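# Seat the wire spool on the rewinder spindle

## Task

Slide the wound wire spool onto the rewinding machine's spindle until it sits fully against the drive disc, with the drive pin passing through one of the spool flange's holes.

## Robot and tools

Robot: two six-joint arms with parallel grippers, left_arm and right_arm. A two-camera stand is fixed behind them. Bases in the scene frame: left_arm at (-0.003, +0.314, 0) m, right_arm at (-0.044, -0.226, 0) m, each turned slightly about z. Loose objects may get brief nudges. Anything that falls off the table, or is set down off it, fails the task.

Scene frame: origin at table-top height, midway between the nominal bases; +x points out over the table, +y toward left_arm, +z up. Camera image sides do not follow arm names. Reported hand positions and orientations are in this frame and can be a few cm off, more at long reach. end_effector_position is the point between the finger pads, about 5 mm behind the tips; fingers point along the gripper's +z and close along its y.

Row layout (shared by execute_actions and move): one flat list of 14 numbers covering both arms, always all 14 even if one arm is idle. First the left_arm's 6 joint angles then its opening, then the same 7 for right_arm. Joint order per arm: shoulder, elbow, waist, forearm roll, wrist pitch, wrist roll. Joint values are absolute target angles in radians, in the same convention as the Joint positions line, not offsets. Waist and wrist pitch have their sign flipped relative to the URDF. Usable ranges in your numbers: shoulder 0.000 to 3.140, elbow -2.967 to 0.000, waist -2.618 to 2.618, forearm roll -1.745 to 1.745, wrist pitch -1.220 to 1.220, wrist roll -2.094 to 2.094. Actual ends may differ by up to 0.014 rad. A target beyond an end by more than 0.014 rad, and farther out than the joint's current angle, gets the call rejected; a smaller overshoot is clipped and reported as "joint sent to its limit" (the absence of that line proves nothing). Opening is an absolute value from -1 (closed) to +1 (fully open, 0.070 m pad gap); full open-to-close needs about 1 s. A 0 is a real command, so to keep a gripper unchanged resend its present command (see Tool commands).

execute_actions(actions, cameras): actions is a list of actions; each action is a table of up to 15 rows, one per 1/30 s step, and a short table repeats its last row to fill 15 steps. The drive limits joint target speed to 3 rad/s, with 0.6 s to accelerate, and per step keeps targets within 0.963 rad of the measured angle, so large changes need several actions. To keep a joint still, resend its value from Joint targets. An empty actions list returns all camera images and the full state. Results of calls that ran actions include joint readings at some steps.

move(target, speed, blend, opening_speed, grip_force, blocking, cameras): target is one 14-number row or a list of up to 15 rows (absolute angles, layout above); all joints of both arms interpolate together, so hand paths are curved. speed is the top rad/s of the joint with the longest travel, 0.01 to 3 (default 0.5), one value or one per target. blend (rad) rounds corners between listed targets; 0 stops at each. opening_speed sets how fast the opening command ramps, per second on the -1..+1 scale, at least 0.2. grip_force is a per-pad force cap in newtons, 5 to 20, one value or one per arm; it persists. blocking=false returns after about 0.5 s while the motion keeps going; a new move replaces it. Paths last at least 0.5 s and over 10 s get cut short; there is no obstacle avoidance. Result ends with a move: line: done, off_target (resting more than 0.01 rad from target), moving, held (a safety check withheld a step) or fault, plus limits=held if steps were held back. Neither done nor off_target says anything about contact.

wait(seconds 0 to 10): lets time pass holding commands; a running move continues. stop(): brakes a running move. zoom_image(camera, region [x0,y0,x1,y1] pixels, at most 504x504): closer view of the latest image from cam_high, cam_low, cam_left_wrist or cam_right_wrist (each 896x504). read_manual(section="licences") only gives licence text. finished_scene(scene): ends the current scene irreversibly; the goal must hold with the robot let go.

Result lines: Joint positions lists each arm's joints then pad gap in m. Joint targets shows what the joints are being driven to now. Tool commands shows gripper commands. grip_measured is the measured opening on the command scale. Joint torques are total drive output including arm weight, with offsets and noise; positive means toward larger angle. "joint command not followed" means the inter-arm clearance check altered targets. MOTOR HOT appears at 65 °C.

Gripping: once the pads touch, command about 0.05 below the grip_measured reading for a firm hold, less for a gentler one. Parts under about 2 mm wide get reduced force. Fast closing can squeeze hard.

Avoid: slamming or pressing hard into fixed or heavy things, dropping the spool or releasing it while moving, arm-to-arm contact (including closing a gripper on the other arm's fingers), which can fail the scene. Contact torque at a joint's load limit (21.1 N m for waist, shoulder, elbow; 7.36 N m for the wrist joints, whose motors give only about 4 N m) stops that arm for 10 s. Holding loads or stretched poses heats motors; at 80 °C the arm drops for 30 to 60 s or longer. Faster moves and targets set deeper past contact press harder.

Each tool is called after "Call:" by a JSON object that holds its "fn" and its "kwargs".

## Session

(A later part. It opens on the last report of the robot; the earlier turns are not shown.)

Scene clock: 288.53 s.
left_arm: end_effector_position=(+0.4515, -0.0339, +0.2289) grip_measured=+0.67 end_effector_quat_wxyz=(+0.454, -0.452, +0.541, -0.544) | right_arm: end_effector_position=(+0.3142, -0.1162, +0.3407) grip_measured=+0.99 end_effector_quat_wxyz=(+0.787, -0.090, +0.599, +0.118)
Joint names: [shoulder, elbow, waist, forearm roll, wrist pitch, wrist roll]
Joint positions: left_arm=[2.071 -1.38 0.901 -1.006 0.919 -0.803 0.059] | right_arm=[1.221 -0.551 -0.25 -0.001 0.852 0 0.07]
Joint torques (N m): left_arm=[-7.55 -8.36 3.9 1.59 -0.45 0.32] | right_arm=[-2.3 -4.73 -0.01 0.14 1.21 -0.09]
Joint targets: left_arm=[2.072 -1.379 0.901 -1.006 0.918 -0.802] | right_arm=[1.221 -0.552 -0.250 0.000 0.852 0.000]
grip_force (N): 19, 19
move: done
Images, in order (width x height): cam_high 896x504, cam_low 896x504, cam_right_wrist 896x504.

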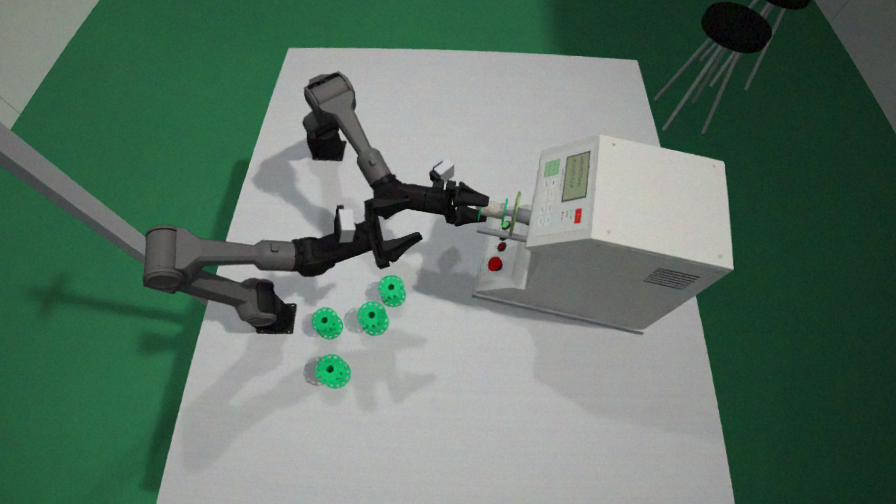

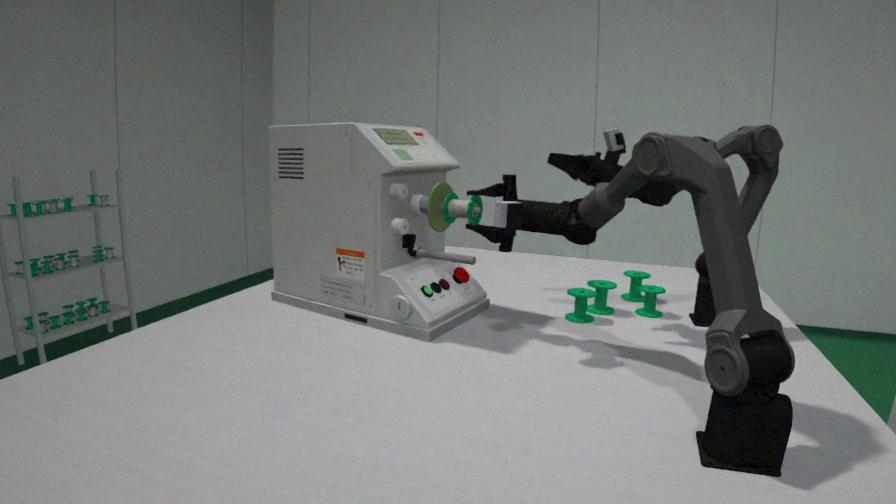

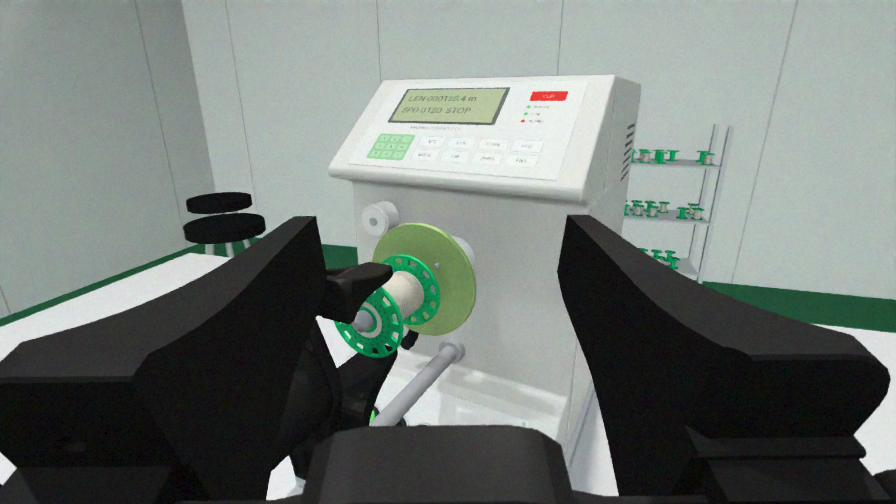

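Call:
{"fn": "move", "kwargs": {"target": [2.1048,-1.4364,0.8765,-1.0003,0.8880,-0.7898,0.58,1.2213,-0.5516,-0.25,0,0.8515,0,1.0], "speed": 0.03, "cameras": ["cam_high","cam_low","cam_right_wrist"]}}

Call:
{"fn": "zoom_image", "kwargs": {"camera": "cam_high", "region": [460, 185, 530, 245]}}

Call:
{"fn": "zoom_image", "kwargs": {"camera": "cam_right_wrist", "region": [370, 230, 470, 330]}}

Call:
{"fn": "zoom_image", "kwargs": {"camera": "cam_low", "region": [420, 180, 490, 240]}}

Scene clock: 304.73 s.
left_arm: end_effector_position=(+0.4651, -0.0367, +0.2285) grip_measured=+0.67 end_effector_quat_wxyz=(+0.454, -0.452, +0.542, -0.544) | right_arm: end_effector_position=(+0.3142, -0.1162, +0.3407) grip_measured=+0.99 end_effector_quat_wxyz=(+0.787, -0.090, +0.599, +0.118)
Joint names: [shoulder, elbow, waist, forearm roll, wrist pitch, wrist roll]
Joint positions: left_arm=[2.104 -1.437 0.877 -1 0.888 -0.79 0.059] | right_arm=[1.221 -0.551 -0.25 -0.001 0.852 0 0.07]
Joint torques (N m): left_arm=[-5.24 -6 3.7 1.01 -0.87 0.29] | right_arm=[-2.26 -4.72 -0.02 0.14 1.2 -0.11]
Joint targets: left_arm=[2.105 -1.436 0.877 -1.000 0.888 -0.790] | right_arm=[1.221 -0.552 -0.250 0.000 0.852 0.000]
grip_force (N): 19, 19
move: done
Images, in order (width x height): cam_high 896x504, cam_low 896x504, cam_right_wrist 896x504.

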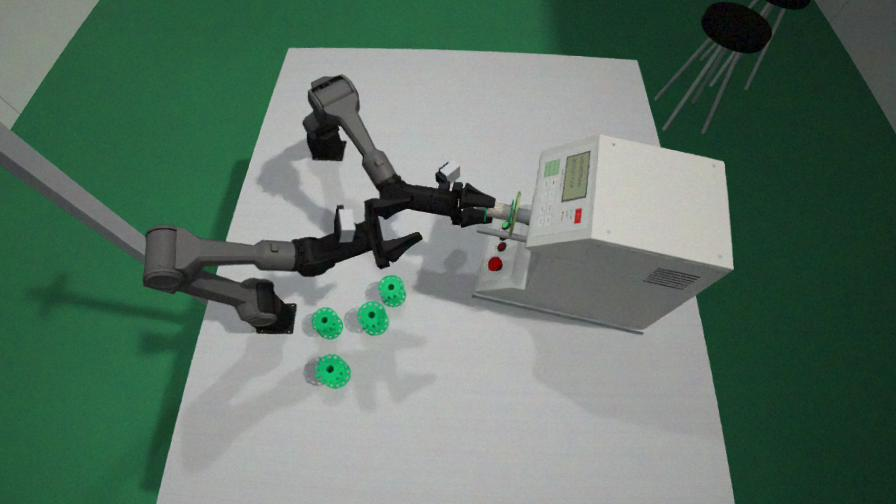

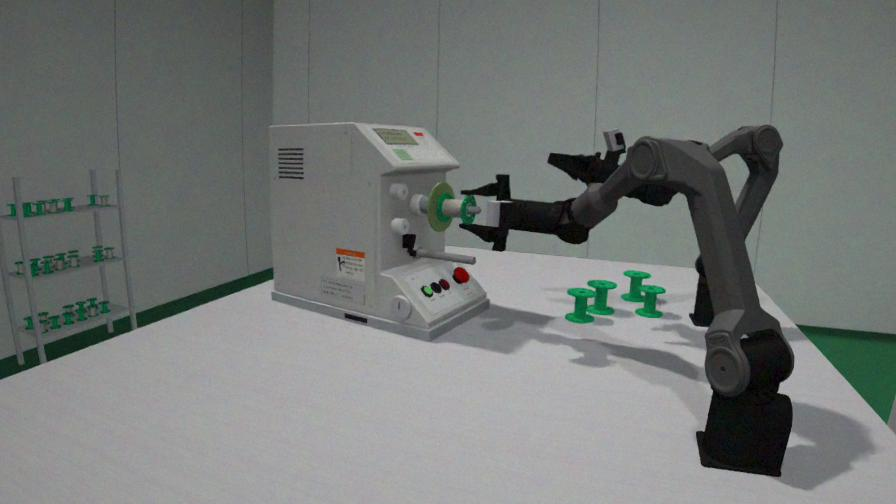

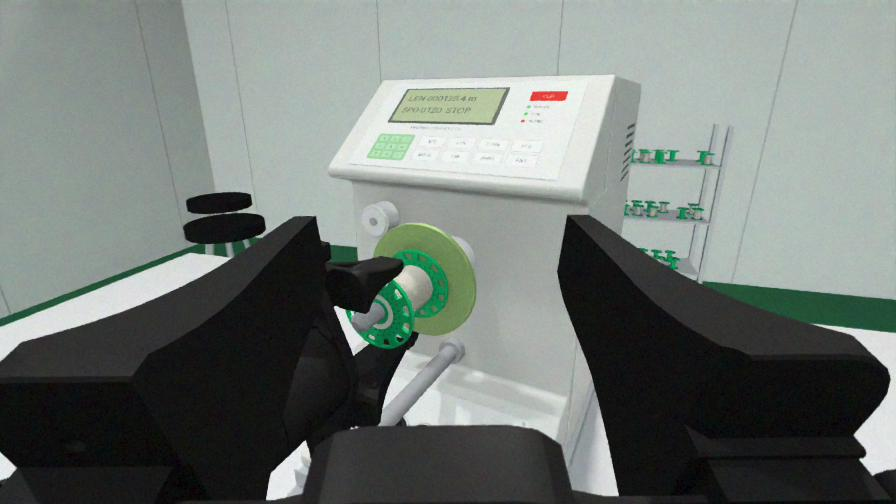

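Scaled by 7.200 from the camera's 896x504 image, which has a finer 1280x720 frame.

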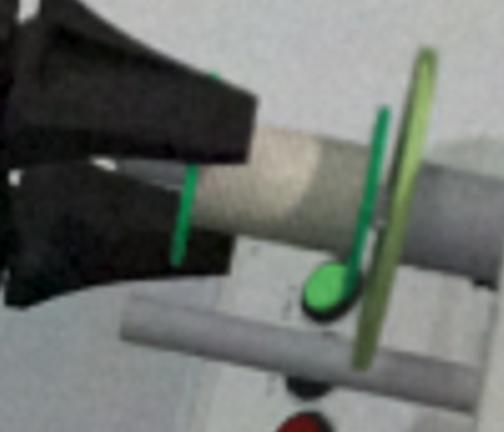

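Scaled by 5.040 from the camera's 896x504 image, which has a finer 1280x720 frame.

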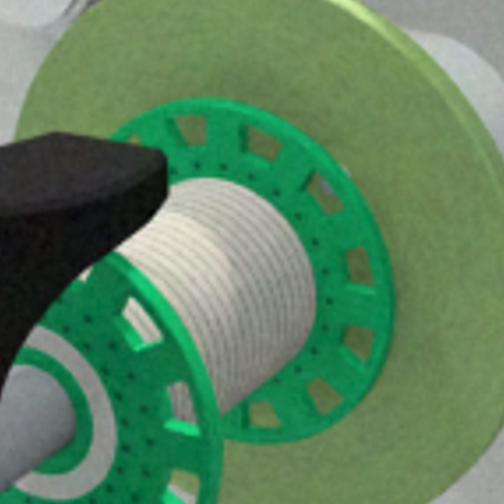

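Scaled by 7.200 from the camera's 896x504 image, which has a finer 1280x720 frame.

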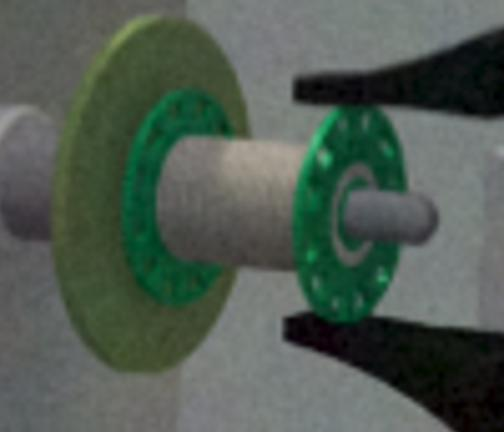

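Call:
{"fn": "zoom_image", "kwargs": {"camera": "cam_right_wrist", "region": [410, 245, 460, 295]}}

Call:
{"fn": "zoom_image", "kwargs": {"camera": "cam_high", "region": [495, 185, 535, 225]}}

Scaled by 10.080 from the camera's 896x504 image, which has a finer 1280x720 frame.

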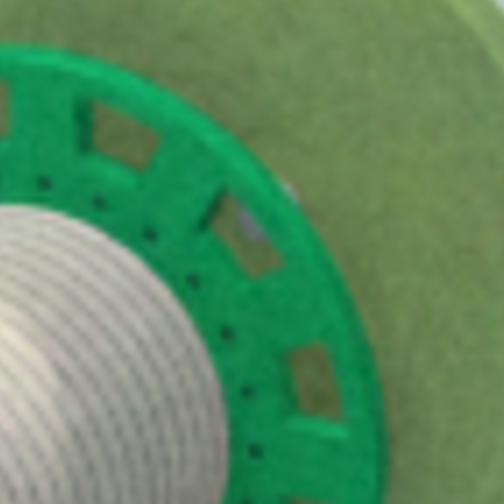

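Scaled by 12.600 from the camera's 896x504 image, which has a finer 1280x720 frame.

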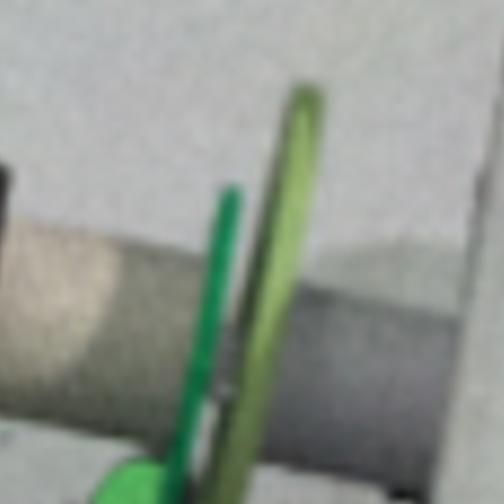

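Call:
{"fn": "move", "kwargs": {"target": [2.1062,-1.4407,0.8726,-0.9986,0.8837,-0.8310,0.58,1.2213,-0.5516,-0.25,0,0.8515,0,1.0], "speed": 0.03, "cameras": ["cam_high","cam_right_wrist"]}}

Call:
{"fn": "zoom_image", "kwargs": {"camera": "cam_right_wrist", "region": [410, 245, 460, 295]}}

Call:
{"fn": "zoom_image", "kwargs": {"camera": "cam_high", "region": [495, 185, 535, 225]}}

Call:
{"fn": "zoom_image", "kwargs": {"camera": "cam_right_wrist", "region": [370, 230, 470, 330]}}

Scene clock: 316.23 s.
left_arm: end_effector_position=(+0.4666, -0.0365, +0.2284) grip_measured=+0.67 end_effector_quat_wxyz=(+0.442, -0.463, +0.533, -0.554) | right_arm: end_effector_position=(+0.3142, -0.1162, +0.3407) grip_measured=+0.99 end_effector_quat_wxyz=(+0.787, -0.090, +0.599, +0.118)
Joint names: [shoulder, elbow, waist, forearm roll, wrist pitch, wrist roll]
Joint positions: left_arm=[2.106 -1.441 0.874 -0.999 0.884 -0.831 0.059] | right_arm=[1.221 -0.551 -0.25 -0.001 0.852 0 0.07]
Joint torques (N m): left_arm=[-5.65 -5.11 -0.94 0.03 -0.06 0.04] | right_arm=[-2.23 -4.76 -0.02 0.13 1.2 -0.11]
Joint targets: left_arm=[2.106 -1.441 0.873 -0.999 0.884 -0.831] | right_arm=[1.221 -0.552 -0.250 0.000 0.852 0.000]
grip_force (N): 19, 19
move: done
Images, in order (width x height): cam_high 896x504, cam_right_wrist 896x504.

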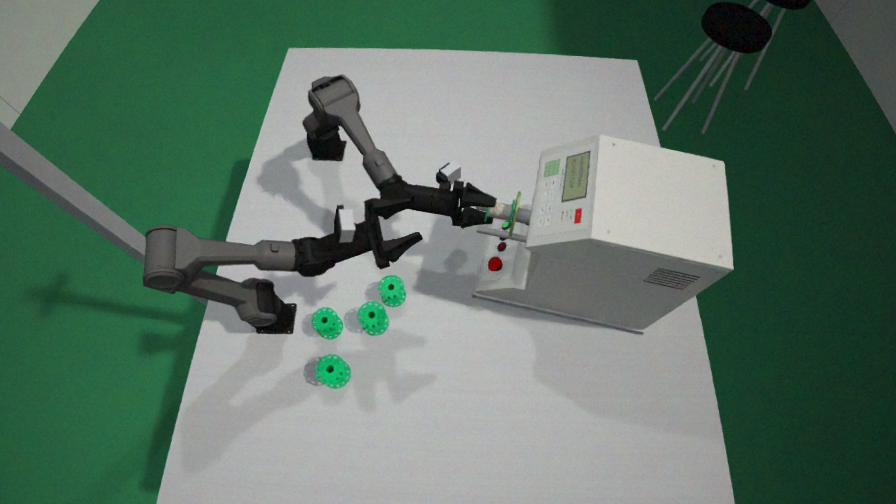

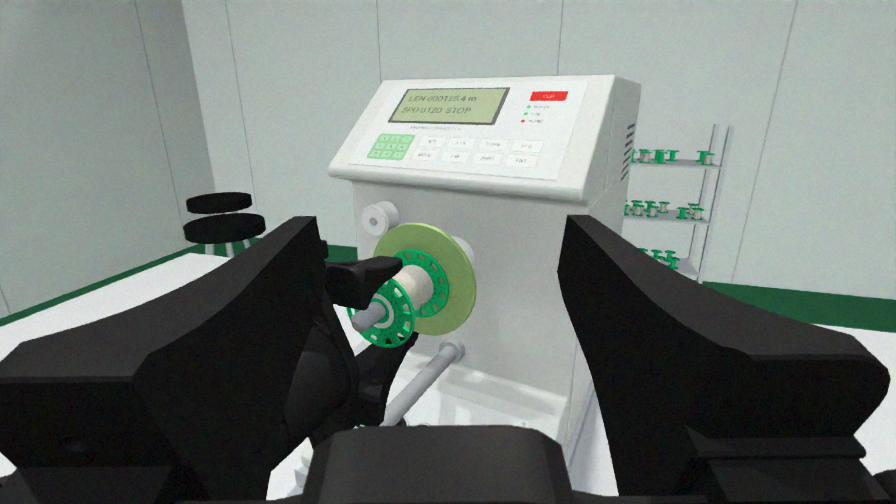

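Scaled by 10.080 from the camera's 896x504 image, which has a finer 1280x720 frame.

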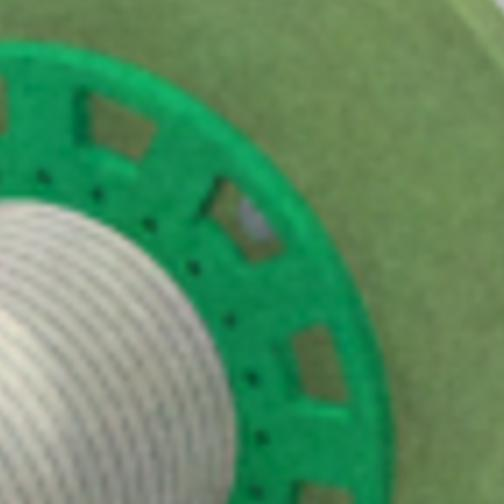

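Scaled by 12.600 from the camera's 896x504 image, which has a finer 1280x720 frame.

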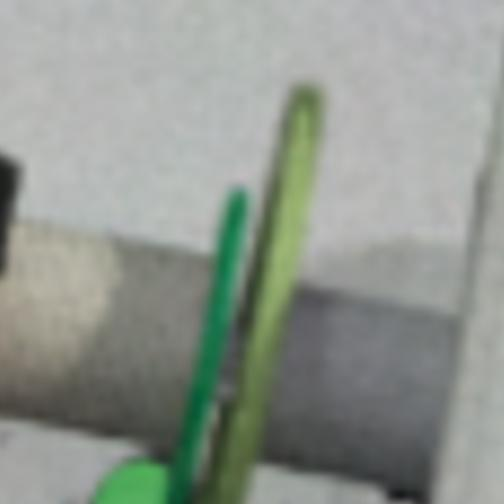

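Scaled by 5.040 from the camera's 896x504 image, which has a finer 1280x720 frame.

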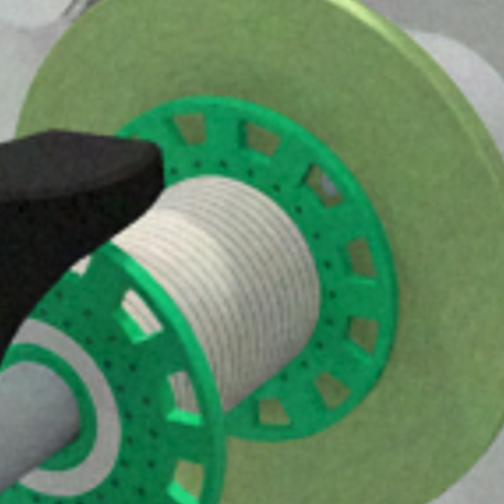

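Call:
{"fn": "move", "kwargs": {"target": [2.1144,-1.4563,0.8670,-0.9987,0.8757,-0.8261,0.58,1.2213,-0.5516,-0.25,0,0.8515,0,1.0], "speed": 0.02, "cameras": ["cam_high","cam_right_wrist"]}}

Call:
{"fn": "zoom_image", "kwargs": {"camera": "cam_right_wrist", "region": [410, 245, 460, 295]}}

Call:
{"fn": "zoom_image", "kwargs": {"camera": "cam_high", "region": [495, 185, 535, 225]}}

Scene clock: 322.43 s.
left_arm: end_effector_position=(+0.4703, -0.0365, +0.2285) grip_measured=+0.67 end_effector_quat_wxyz=(+0.442, -0.464, +0.532, -0.553) | right_arm: end_effector_position=(+0.3142, -0.1162, +0.3407) grip_measured=+0.99 end_effector_quat_wxyz=(+0.787, -0.090, +0.599, +0.118)
Joint names: [shoulder, elbow, waist, forearm roll, wrist pitch, wrist roll]
Joint positions: left_arm=[2.114 -1.456 0.867 -0.999 0.876 -0.827 0.059] | right_arm=[1.221 -0.551 -0.25 -0.001 0.852 0 0.07]
Joint torques (N m): left_arm=[-8.13 -6.4 -2.6 0.03 0.6 0.31] | right_arm=[-2.29 -4.71 0.01 0.13 1.2 -0.11]
Joint targets: left_arm=[2.114 -1.456 0.867 -0.999 0.876 -0.826] | right_arm=[1.221 -0.552 -0.250 0.000 0.852 0.000]
grip_force (N): 19, 19
move: done
Images, in order (width x height): cam_high 896x504, cam_right_wrist 896x504.

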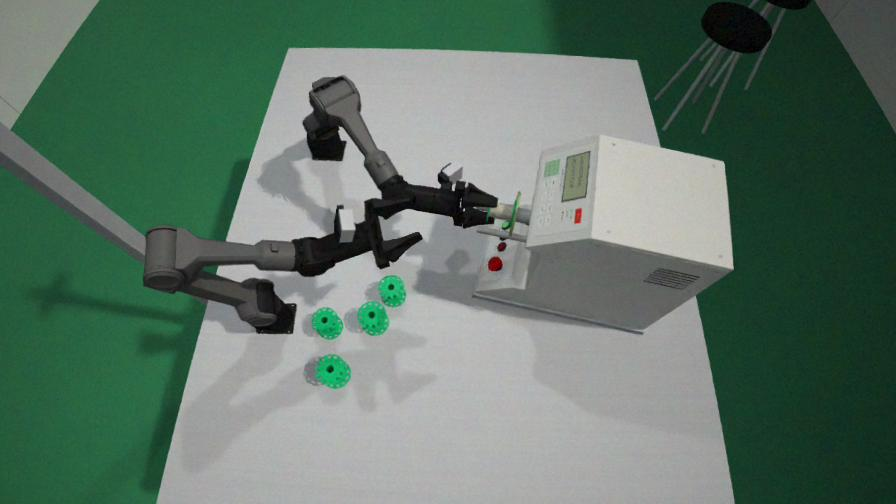

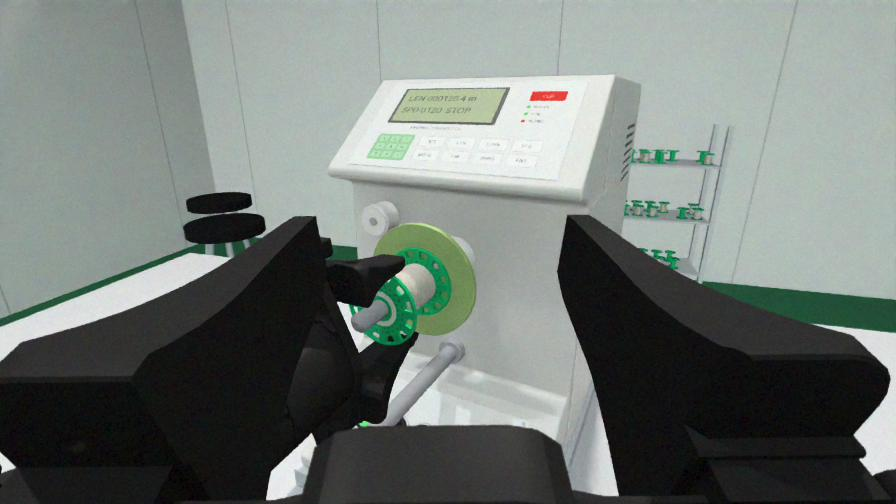

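Scaled by 10.080 from the camera's 896x504 image, which has a finer 1280x720 frame.

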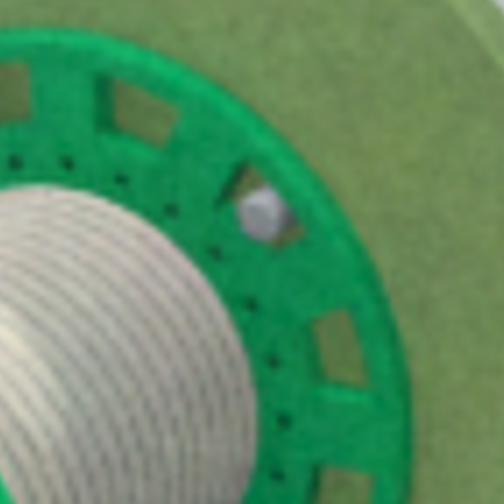

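Scaled by 12.600 from the camera's 896x504 image, which has a finer 1280x720 frame.

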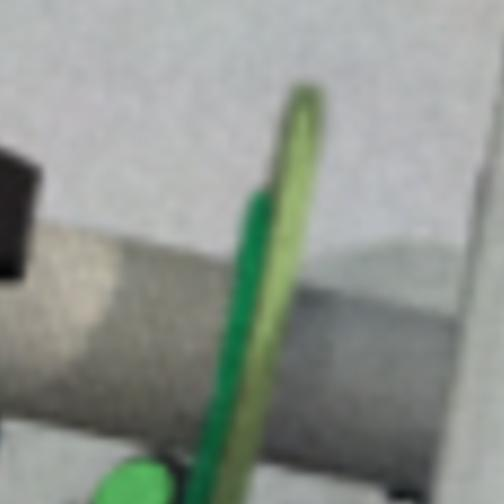

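Call:
{"fn": "move", "kwargs": {"target": [2.1192,-1.4652,0.8641,-0.9988,0.8713,-0.8233,0.58,1.2213,-0.5516,-0.25,0,0.8515,0,1.0], "speed": 0.02, "cameras": ["cam_high","cam_low","cam_right_wrist"]}}

Call:
{"fn": "zoom_image", "kwargs": {"camera": "cam_right_wrist", "region": [410, 245, 460, 295]}}

Call:
{"fn": "zoom_image", "kwargs": {"camera": "cam_high", "region": [495, 185, 535, 225]}}

Call:
{"fn": "zoom_image", "kwargs": {"camera": "cam_low", "region": [420, 180, 490, 240]}}

Scene clock: 325.03 s.
left_arm: end_effector_position=(+0.4721, -0.0369, +0.2284) grip_measured=+0.67 end_effector_quat_wxyz=(+0.442, -0.463, +0.533, -0.553) | right_arm: end_effector_position=(+0.3142, -0.1162, +0.3407) grip_measured=+0.99 end_effector_quat_wxyz=(+0.787, -0.090, +0.599, +0.118)
Joint names: [shoulder, elbow, waist, forearm roll, wrist pitch, wrist roll]
Joint positions: left_arm=[2.119 -1.464 0.864 -0.999 0.872 -0.824 0.058] | right_arm=[1.221 -0.551 -0.25 -0.001 0.852 0 0.07]
Joint torques (N m): left_arm=[-7.59 -9.31 -3.27 0.73 0.14 0.25] | right_arm=[-2.22 -4.73 -0.02 0.13 1.2 -0.11]
Joint targets: left_arm=[2.119 -1.465 0.864 -0.999 0.871 -0.823] | right_arm=[1.221 -0.552 -0.250 0.000 0.852 0.000]
grip_force (N): 19, 19
move: done
Images, in order (width x height): cam_high 896x504, cam_low 896x504, cam_right_wrist 896x504.

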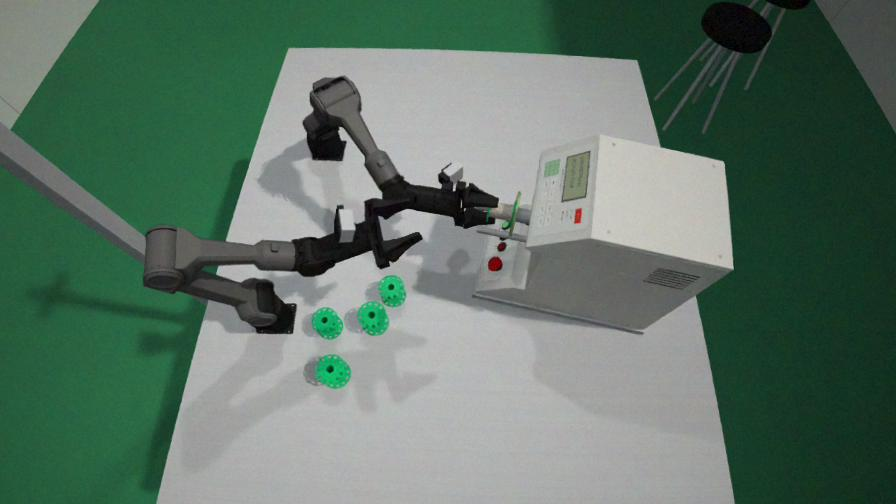

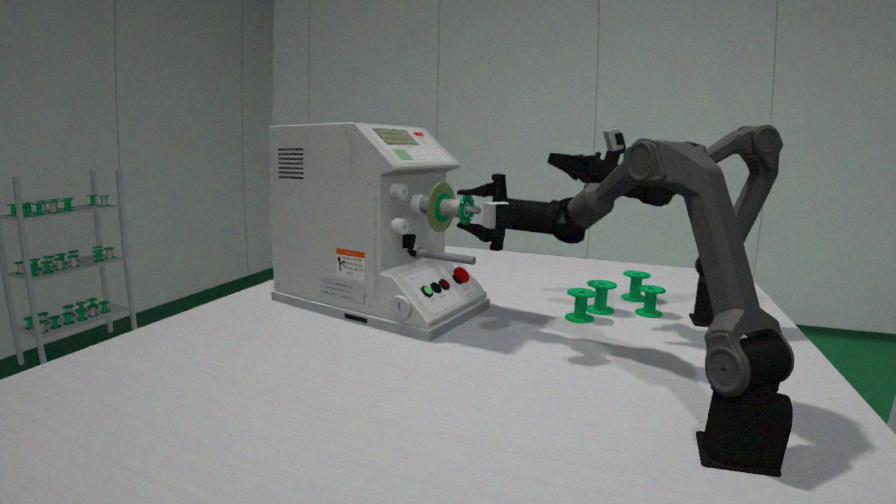

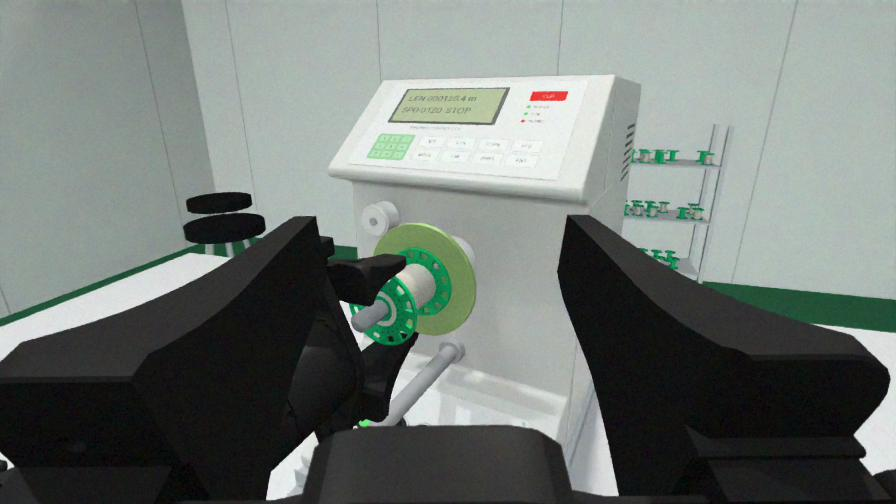

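Scaled by 10.080 from the camera's 896x504 image, which has a finer 1280x720 frame.

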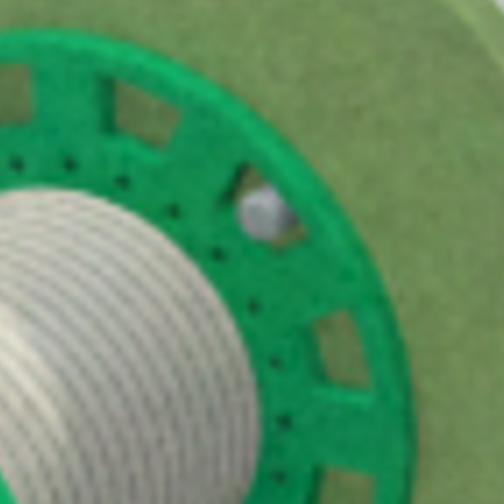

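Scaled by 12.600 from the camera's 896x504 image, which has a finer 1280x720 frame.

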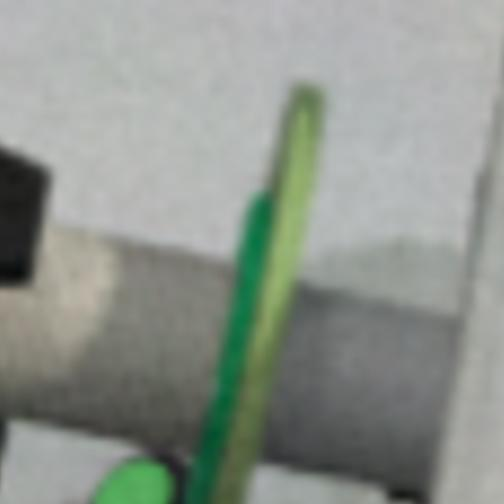

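Scaled by 7.200 from the camera's 896x504 image, which has a finer 1280x720 frame.

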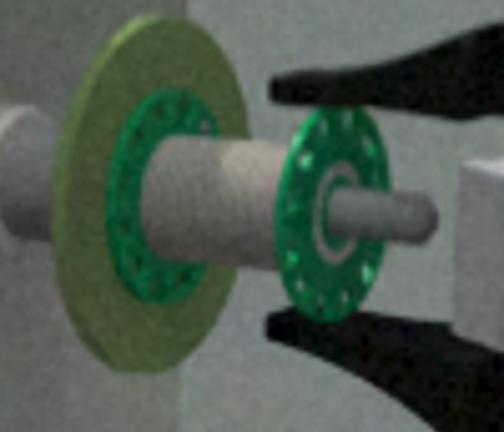

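Call:
{"fn": "move", "kwargs": {"target": [2.1192,-1.4652,0.8641,-0.9988,0.8713,-0.8233,1.0,1.2213,-0.5516,-0.25,0,0.8515,0,1.0], "speed": 0.02, "opening_speed": 0.4, "cameras": ["cam_high","cam_low","cam_right_wrist"]}}

Call:
{"fn": "zoom_image", "kwargs": {"camera": "cam_right_wrist", "region": [410, 245, 460, 295]}}

Call:
{"fn": "zoom_image", "kwargs": {"camera": "cam_high", "region": [495, 185, 535, 225]}}

Call:
{"fn": "zoom_image", "kwargs": {"camera": "cam_low", "region": [420, 180, 490, 240]}}

Scene clock: 328.90 s.
left_arm: end_effector_position=(+0.4724, -0.0372, +0.2282) grip_measured=+0.99 end_effector_quat_wxyz=(+0.442, -0.463, +0.533, -0.553) | right_arm: end_effector_position=(+0.3142, -0.1162, +0.3407) grip_measured=+0.99 end_effector_quat_wxyz=(+0.787, -0.090, +0.599, +0.118)
Joint names: [shoulder, elbow, waist, forearm roll, wrist pitch, wrist roll]
Joint positions: left_arm=[2.12 -1.465 0.864 -0.998 0.87 -0.824 0.07] | right_arm=[1.221 -0.551 -0.25 -0.001 0.852 0 0.07]
Joint torques (N m): left_arm=[-11.13 -5.17 1.19 0.5 0.56 -0.05] | right_arm=[-2.26 -4.71 0 0.13 1.19 -0.12]
Joint targets: left_arm=[2.119 -1.465 0.864 -0.999 0.871 -0.823] | right_arm=[1.221 -0.552 -0.250 0.000 0.852 0.000]
grip_force (N): 19, 19
move: done
Images, in order (width x height): cam_high 896x504, cam_low 896x504, cam_right_wrist 896x504.

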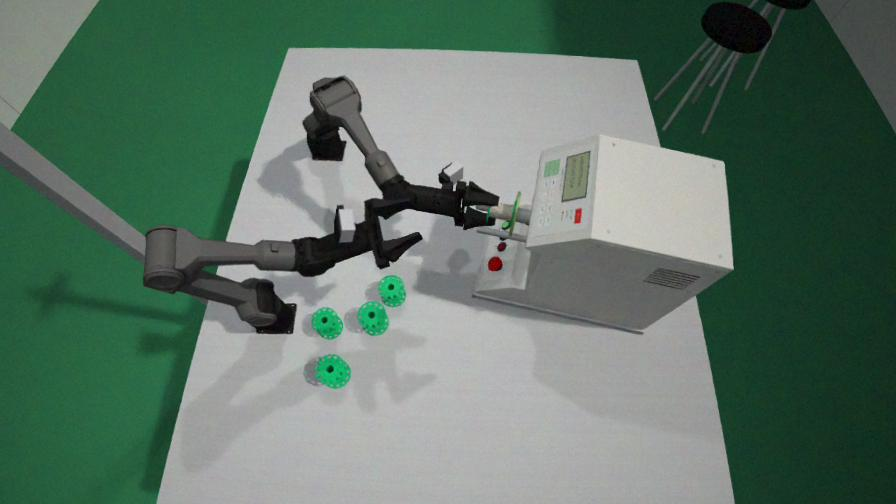

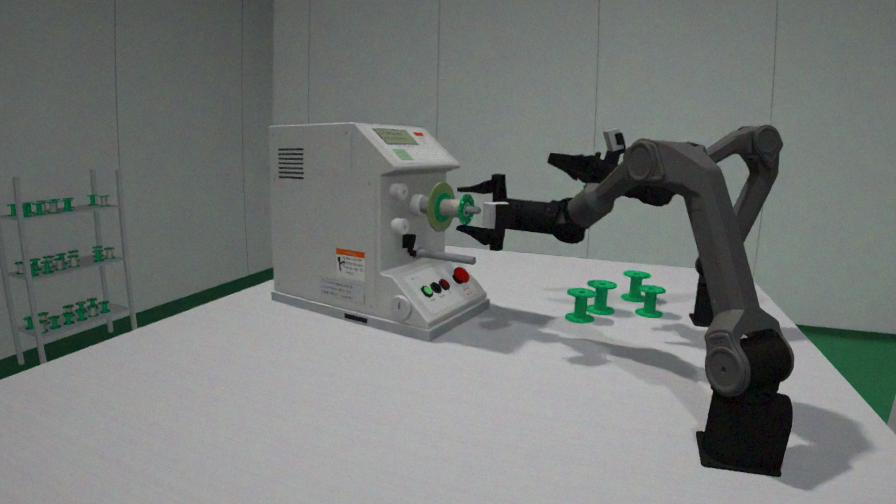

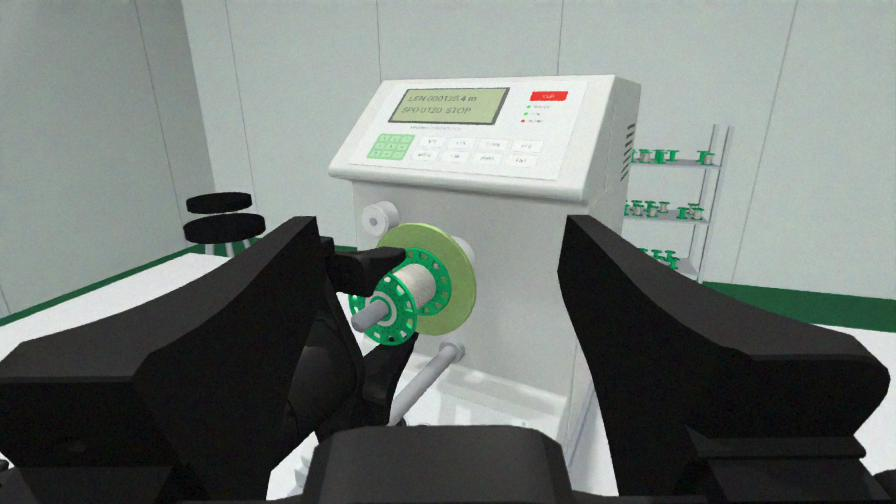

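Scaled by 10.080 from the camera's 896x504 image, which has a finer 1280x720 frame.

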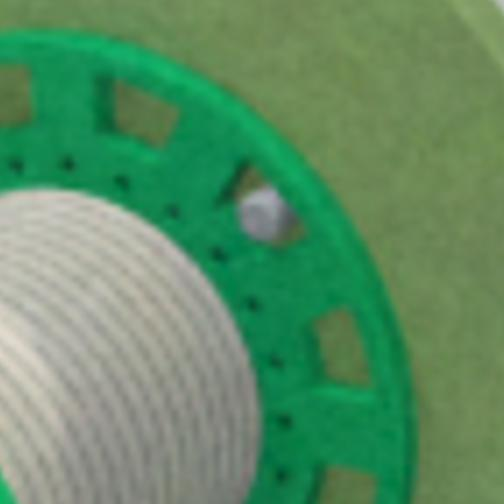

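Scaled by 12.600 from the camera's 896x504 image, which has a finer 1280x720 frame.

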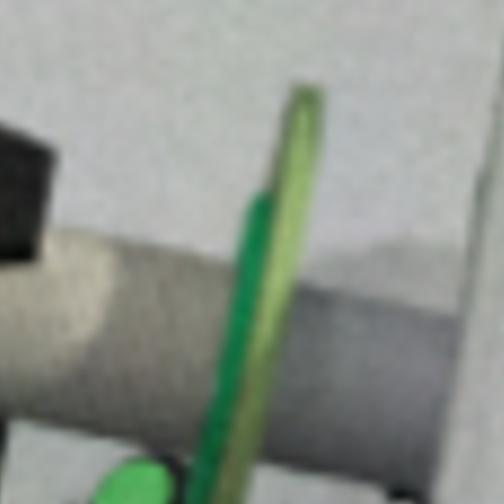

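Scaled by 7.200 from the camera's 896x504 image, which has a finer 1280x720 frame.

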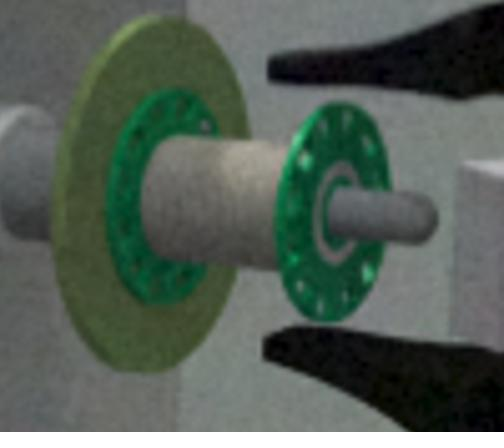

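Call:
{"fn": "move", "kwargs": {"target": [[2.1090,-1.4406,0.8726,-0.9977,0.8856,-0.8300,1.0,1.2213,-0.5516,-0.25,0,0.8515,0,1.0],[2.0747,-1.3793,0.9006,-1.0048,0.9197,-0.8320,1.0,1.2213,-0.5516,-0.25,0,0.8515,0,1.0],[2.0283,-1.3002,0.9356,-1.0157,0.9610,-0.8340,1.0,1.2213,-0.5516,-0.25,0,0.8515,0,1.0],[1.9620,-1.1925,0.9934,-1.0430,1.0210,-0.8337,1.0,1.2213,-0.5516,-0.25,0,0.8515,0,1.0],[1.9015,-1.0977,1.0576,-1.0825,1.0800,-0.8405,1.0,1.2213,-0.5516,-0.25,0,0.8515,0,1.0]], "speed": [0.05,0.1,0.15,0.2,0.2], "blend": 0.01, "cameras": ["all"]}}

Call:
{"fn": "zoom_image", "kwargs": {"camera": "cam_right_wrist", "region": [340, 215, 490, 345]}}

Call:
{"fn": "zoom_image", "kwargs": {"camera": "cam_high", "region": [480, 185, 540, 235]}}

Call:
{"fn": "zoom_image", "kwargs": {"camera": "cam_low", "region": [420, 180, 490, 240]}}

Scene clock: 335.63 s.
left_arm: end_effector_position=(+0.3730, -0.0175, +0.2299) grip_measured=+0.99 end_effector_quat_wxyz=(+0.454, -0.452, +0.543, -0.543) | right_arm: end_effector_position=(+0.3142, -0.1162, +0.3407) grip_measured=+0.99 end_effector_quat_wxyz=(+0.787, -0.090, +0.599, +0.118)
Joint names: [shoulder, elbow, waist, forearm roll, wrist pitch, wrist roll]
Joint positions: left_arm=[1.901 -1.096 1.059 -1.083 1.081 -0.84 0.07] | right_arm=[1.221 -0.551 -0.25 -0.001 0.852 0 0.07]
Joint torques (N m): left_arm=[-7.9 -6.48 -0.04 0.67 0.45 0] | right_arm=[-2.24 -4.68 0.01 0.13 1.19 -0.12]
Joint targets: left_arm=[1.902 -1.098 1.058 -1.083 1.080 -0.840] | right_arm=[1.221 -0.552 -0.250 0.000 0.852 0.000]
grip_force (N): 19, 19
move: done

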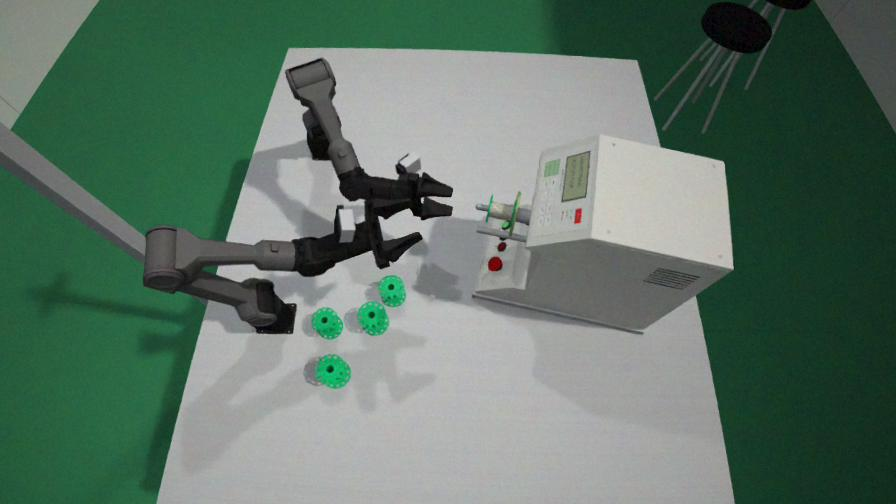

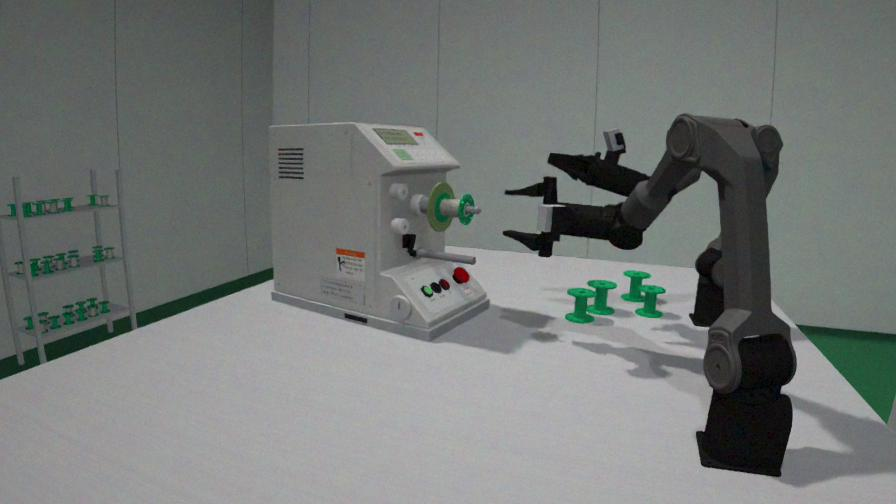

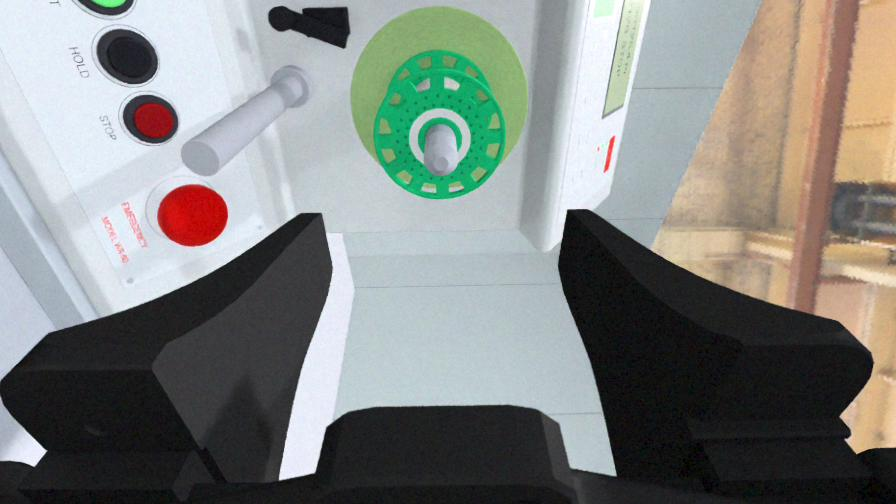

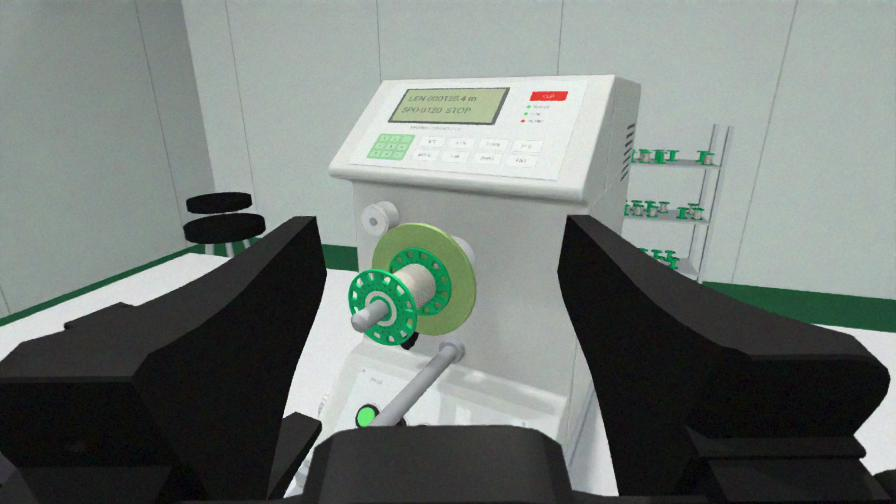

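Scaled by 3.360 from the camera's 896x504 image, which has a finer 1280x720 frame.

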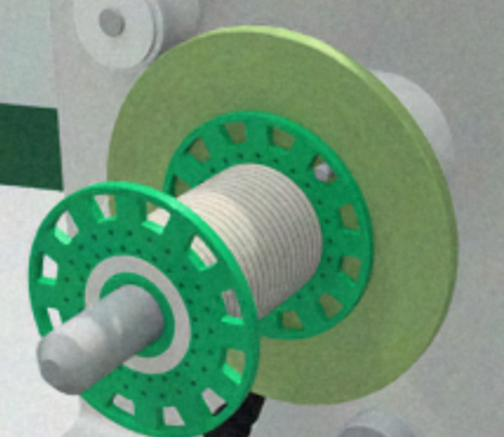

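Scaled by 8.400 from the camera's 896x504 image, which has a finer 1280x720 frame.

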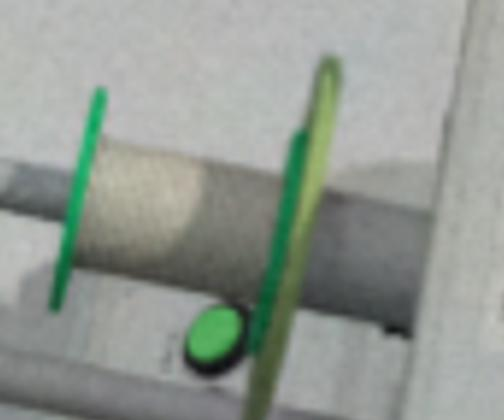

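Scaled by 7.200 from the camera's 896x504 image, which has a finer 1280x720 frame.

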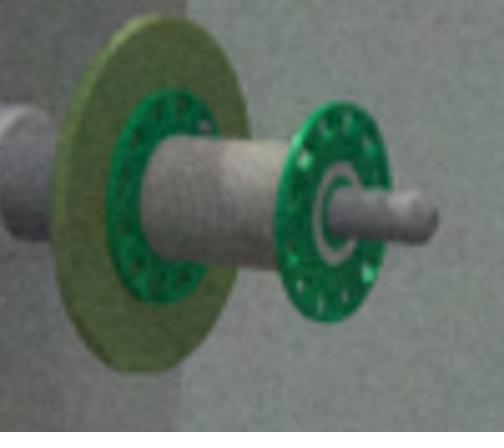

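Call:
{"fn": "finished_scene", "kwargs": {"scene": 2}}

The scene is finished: the task was done.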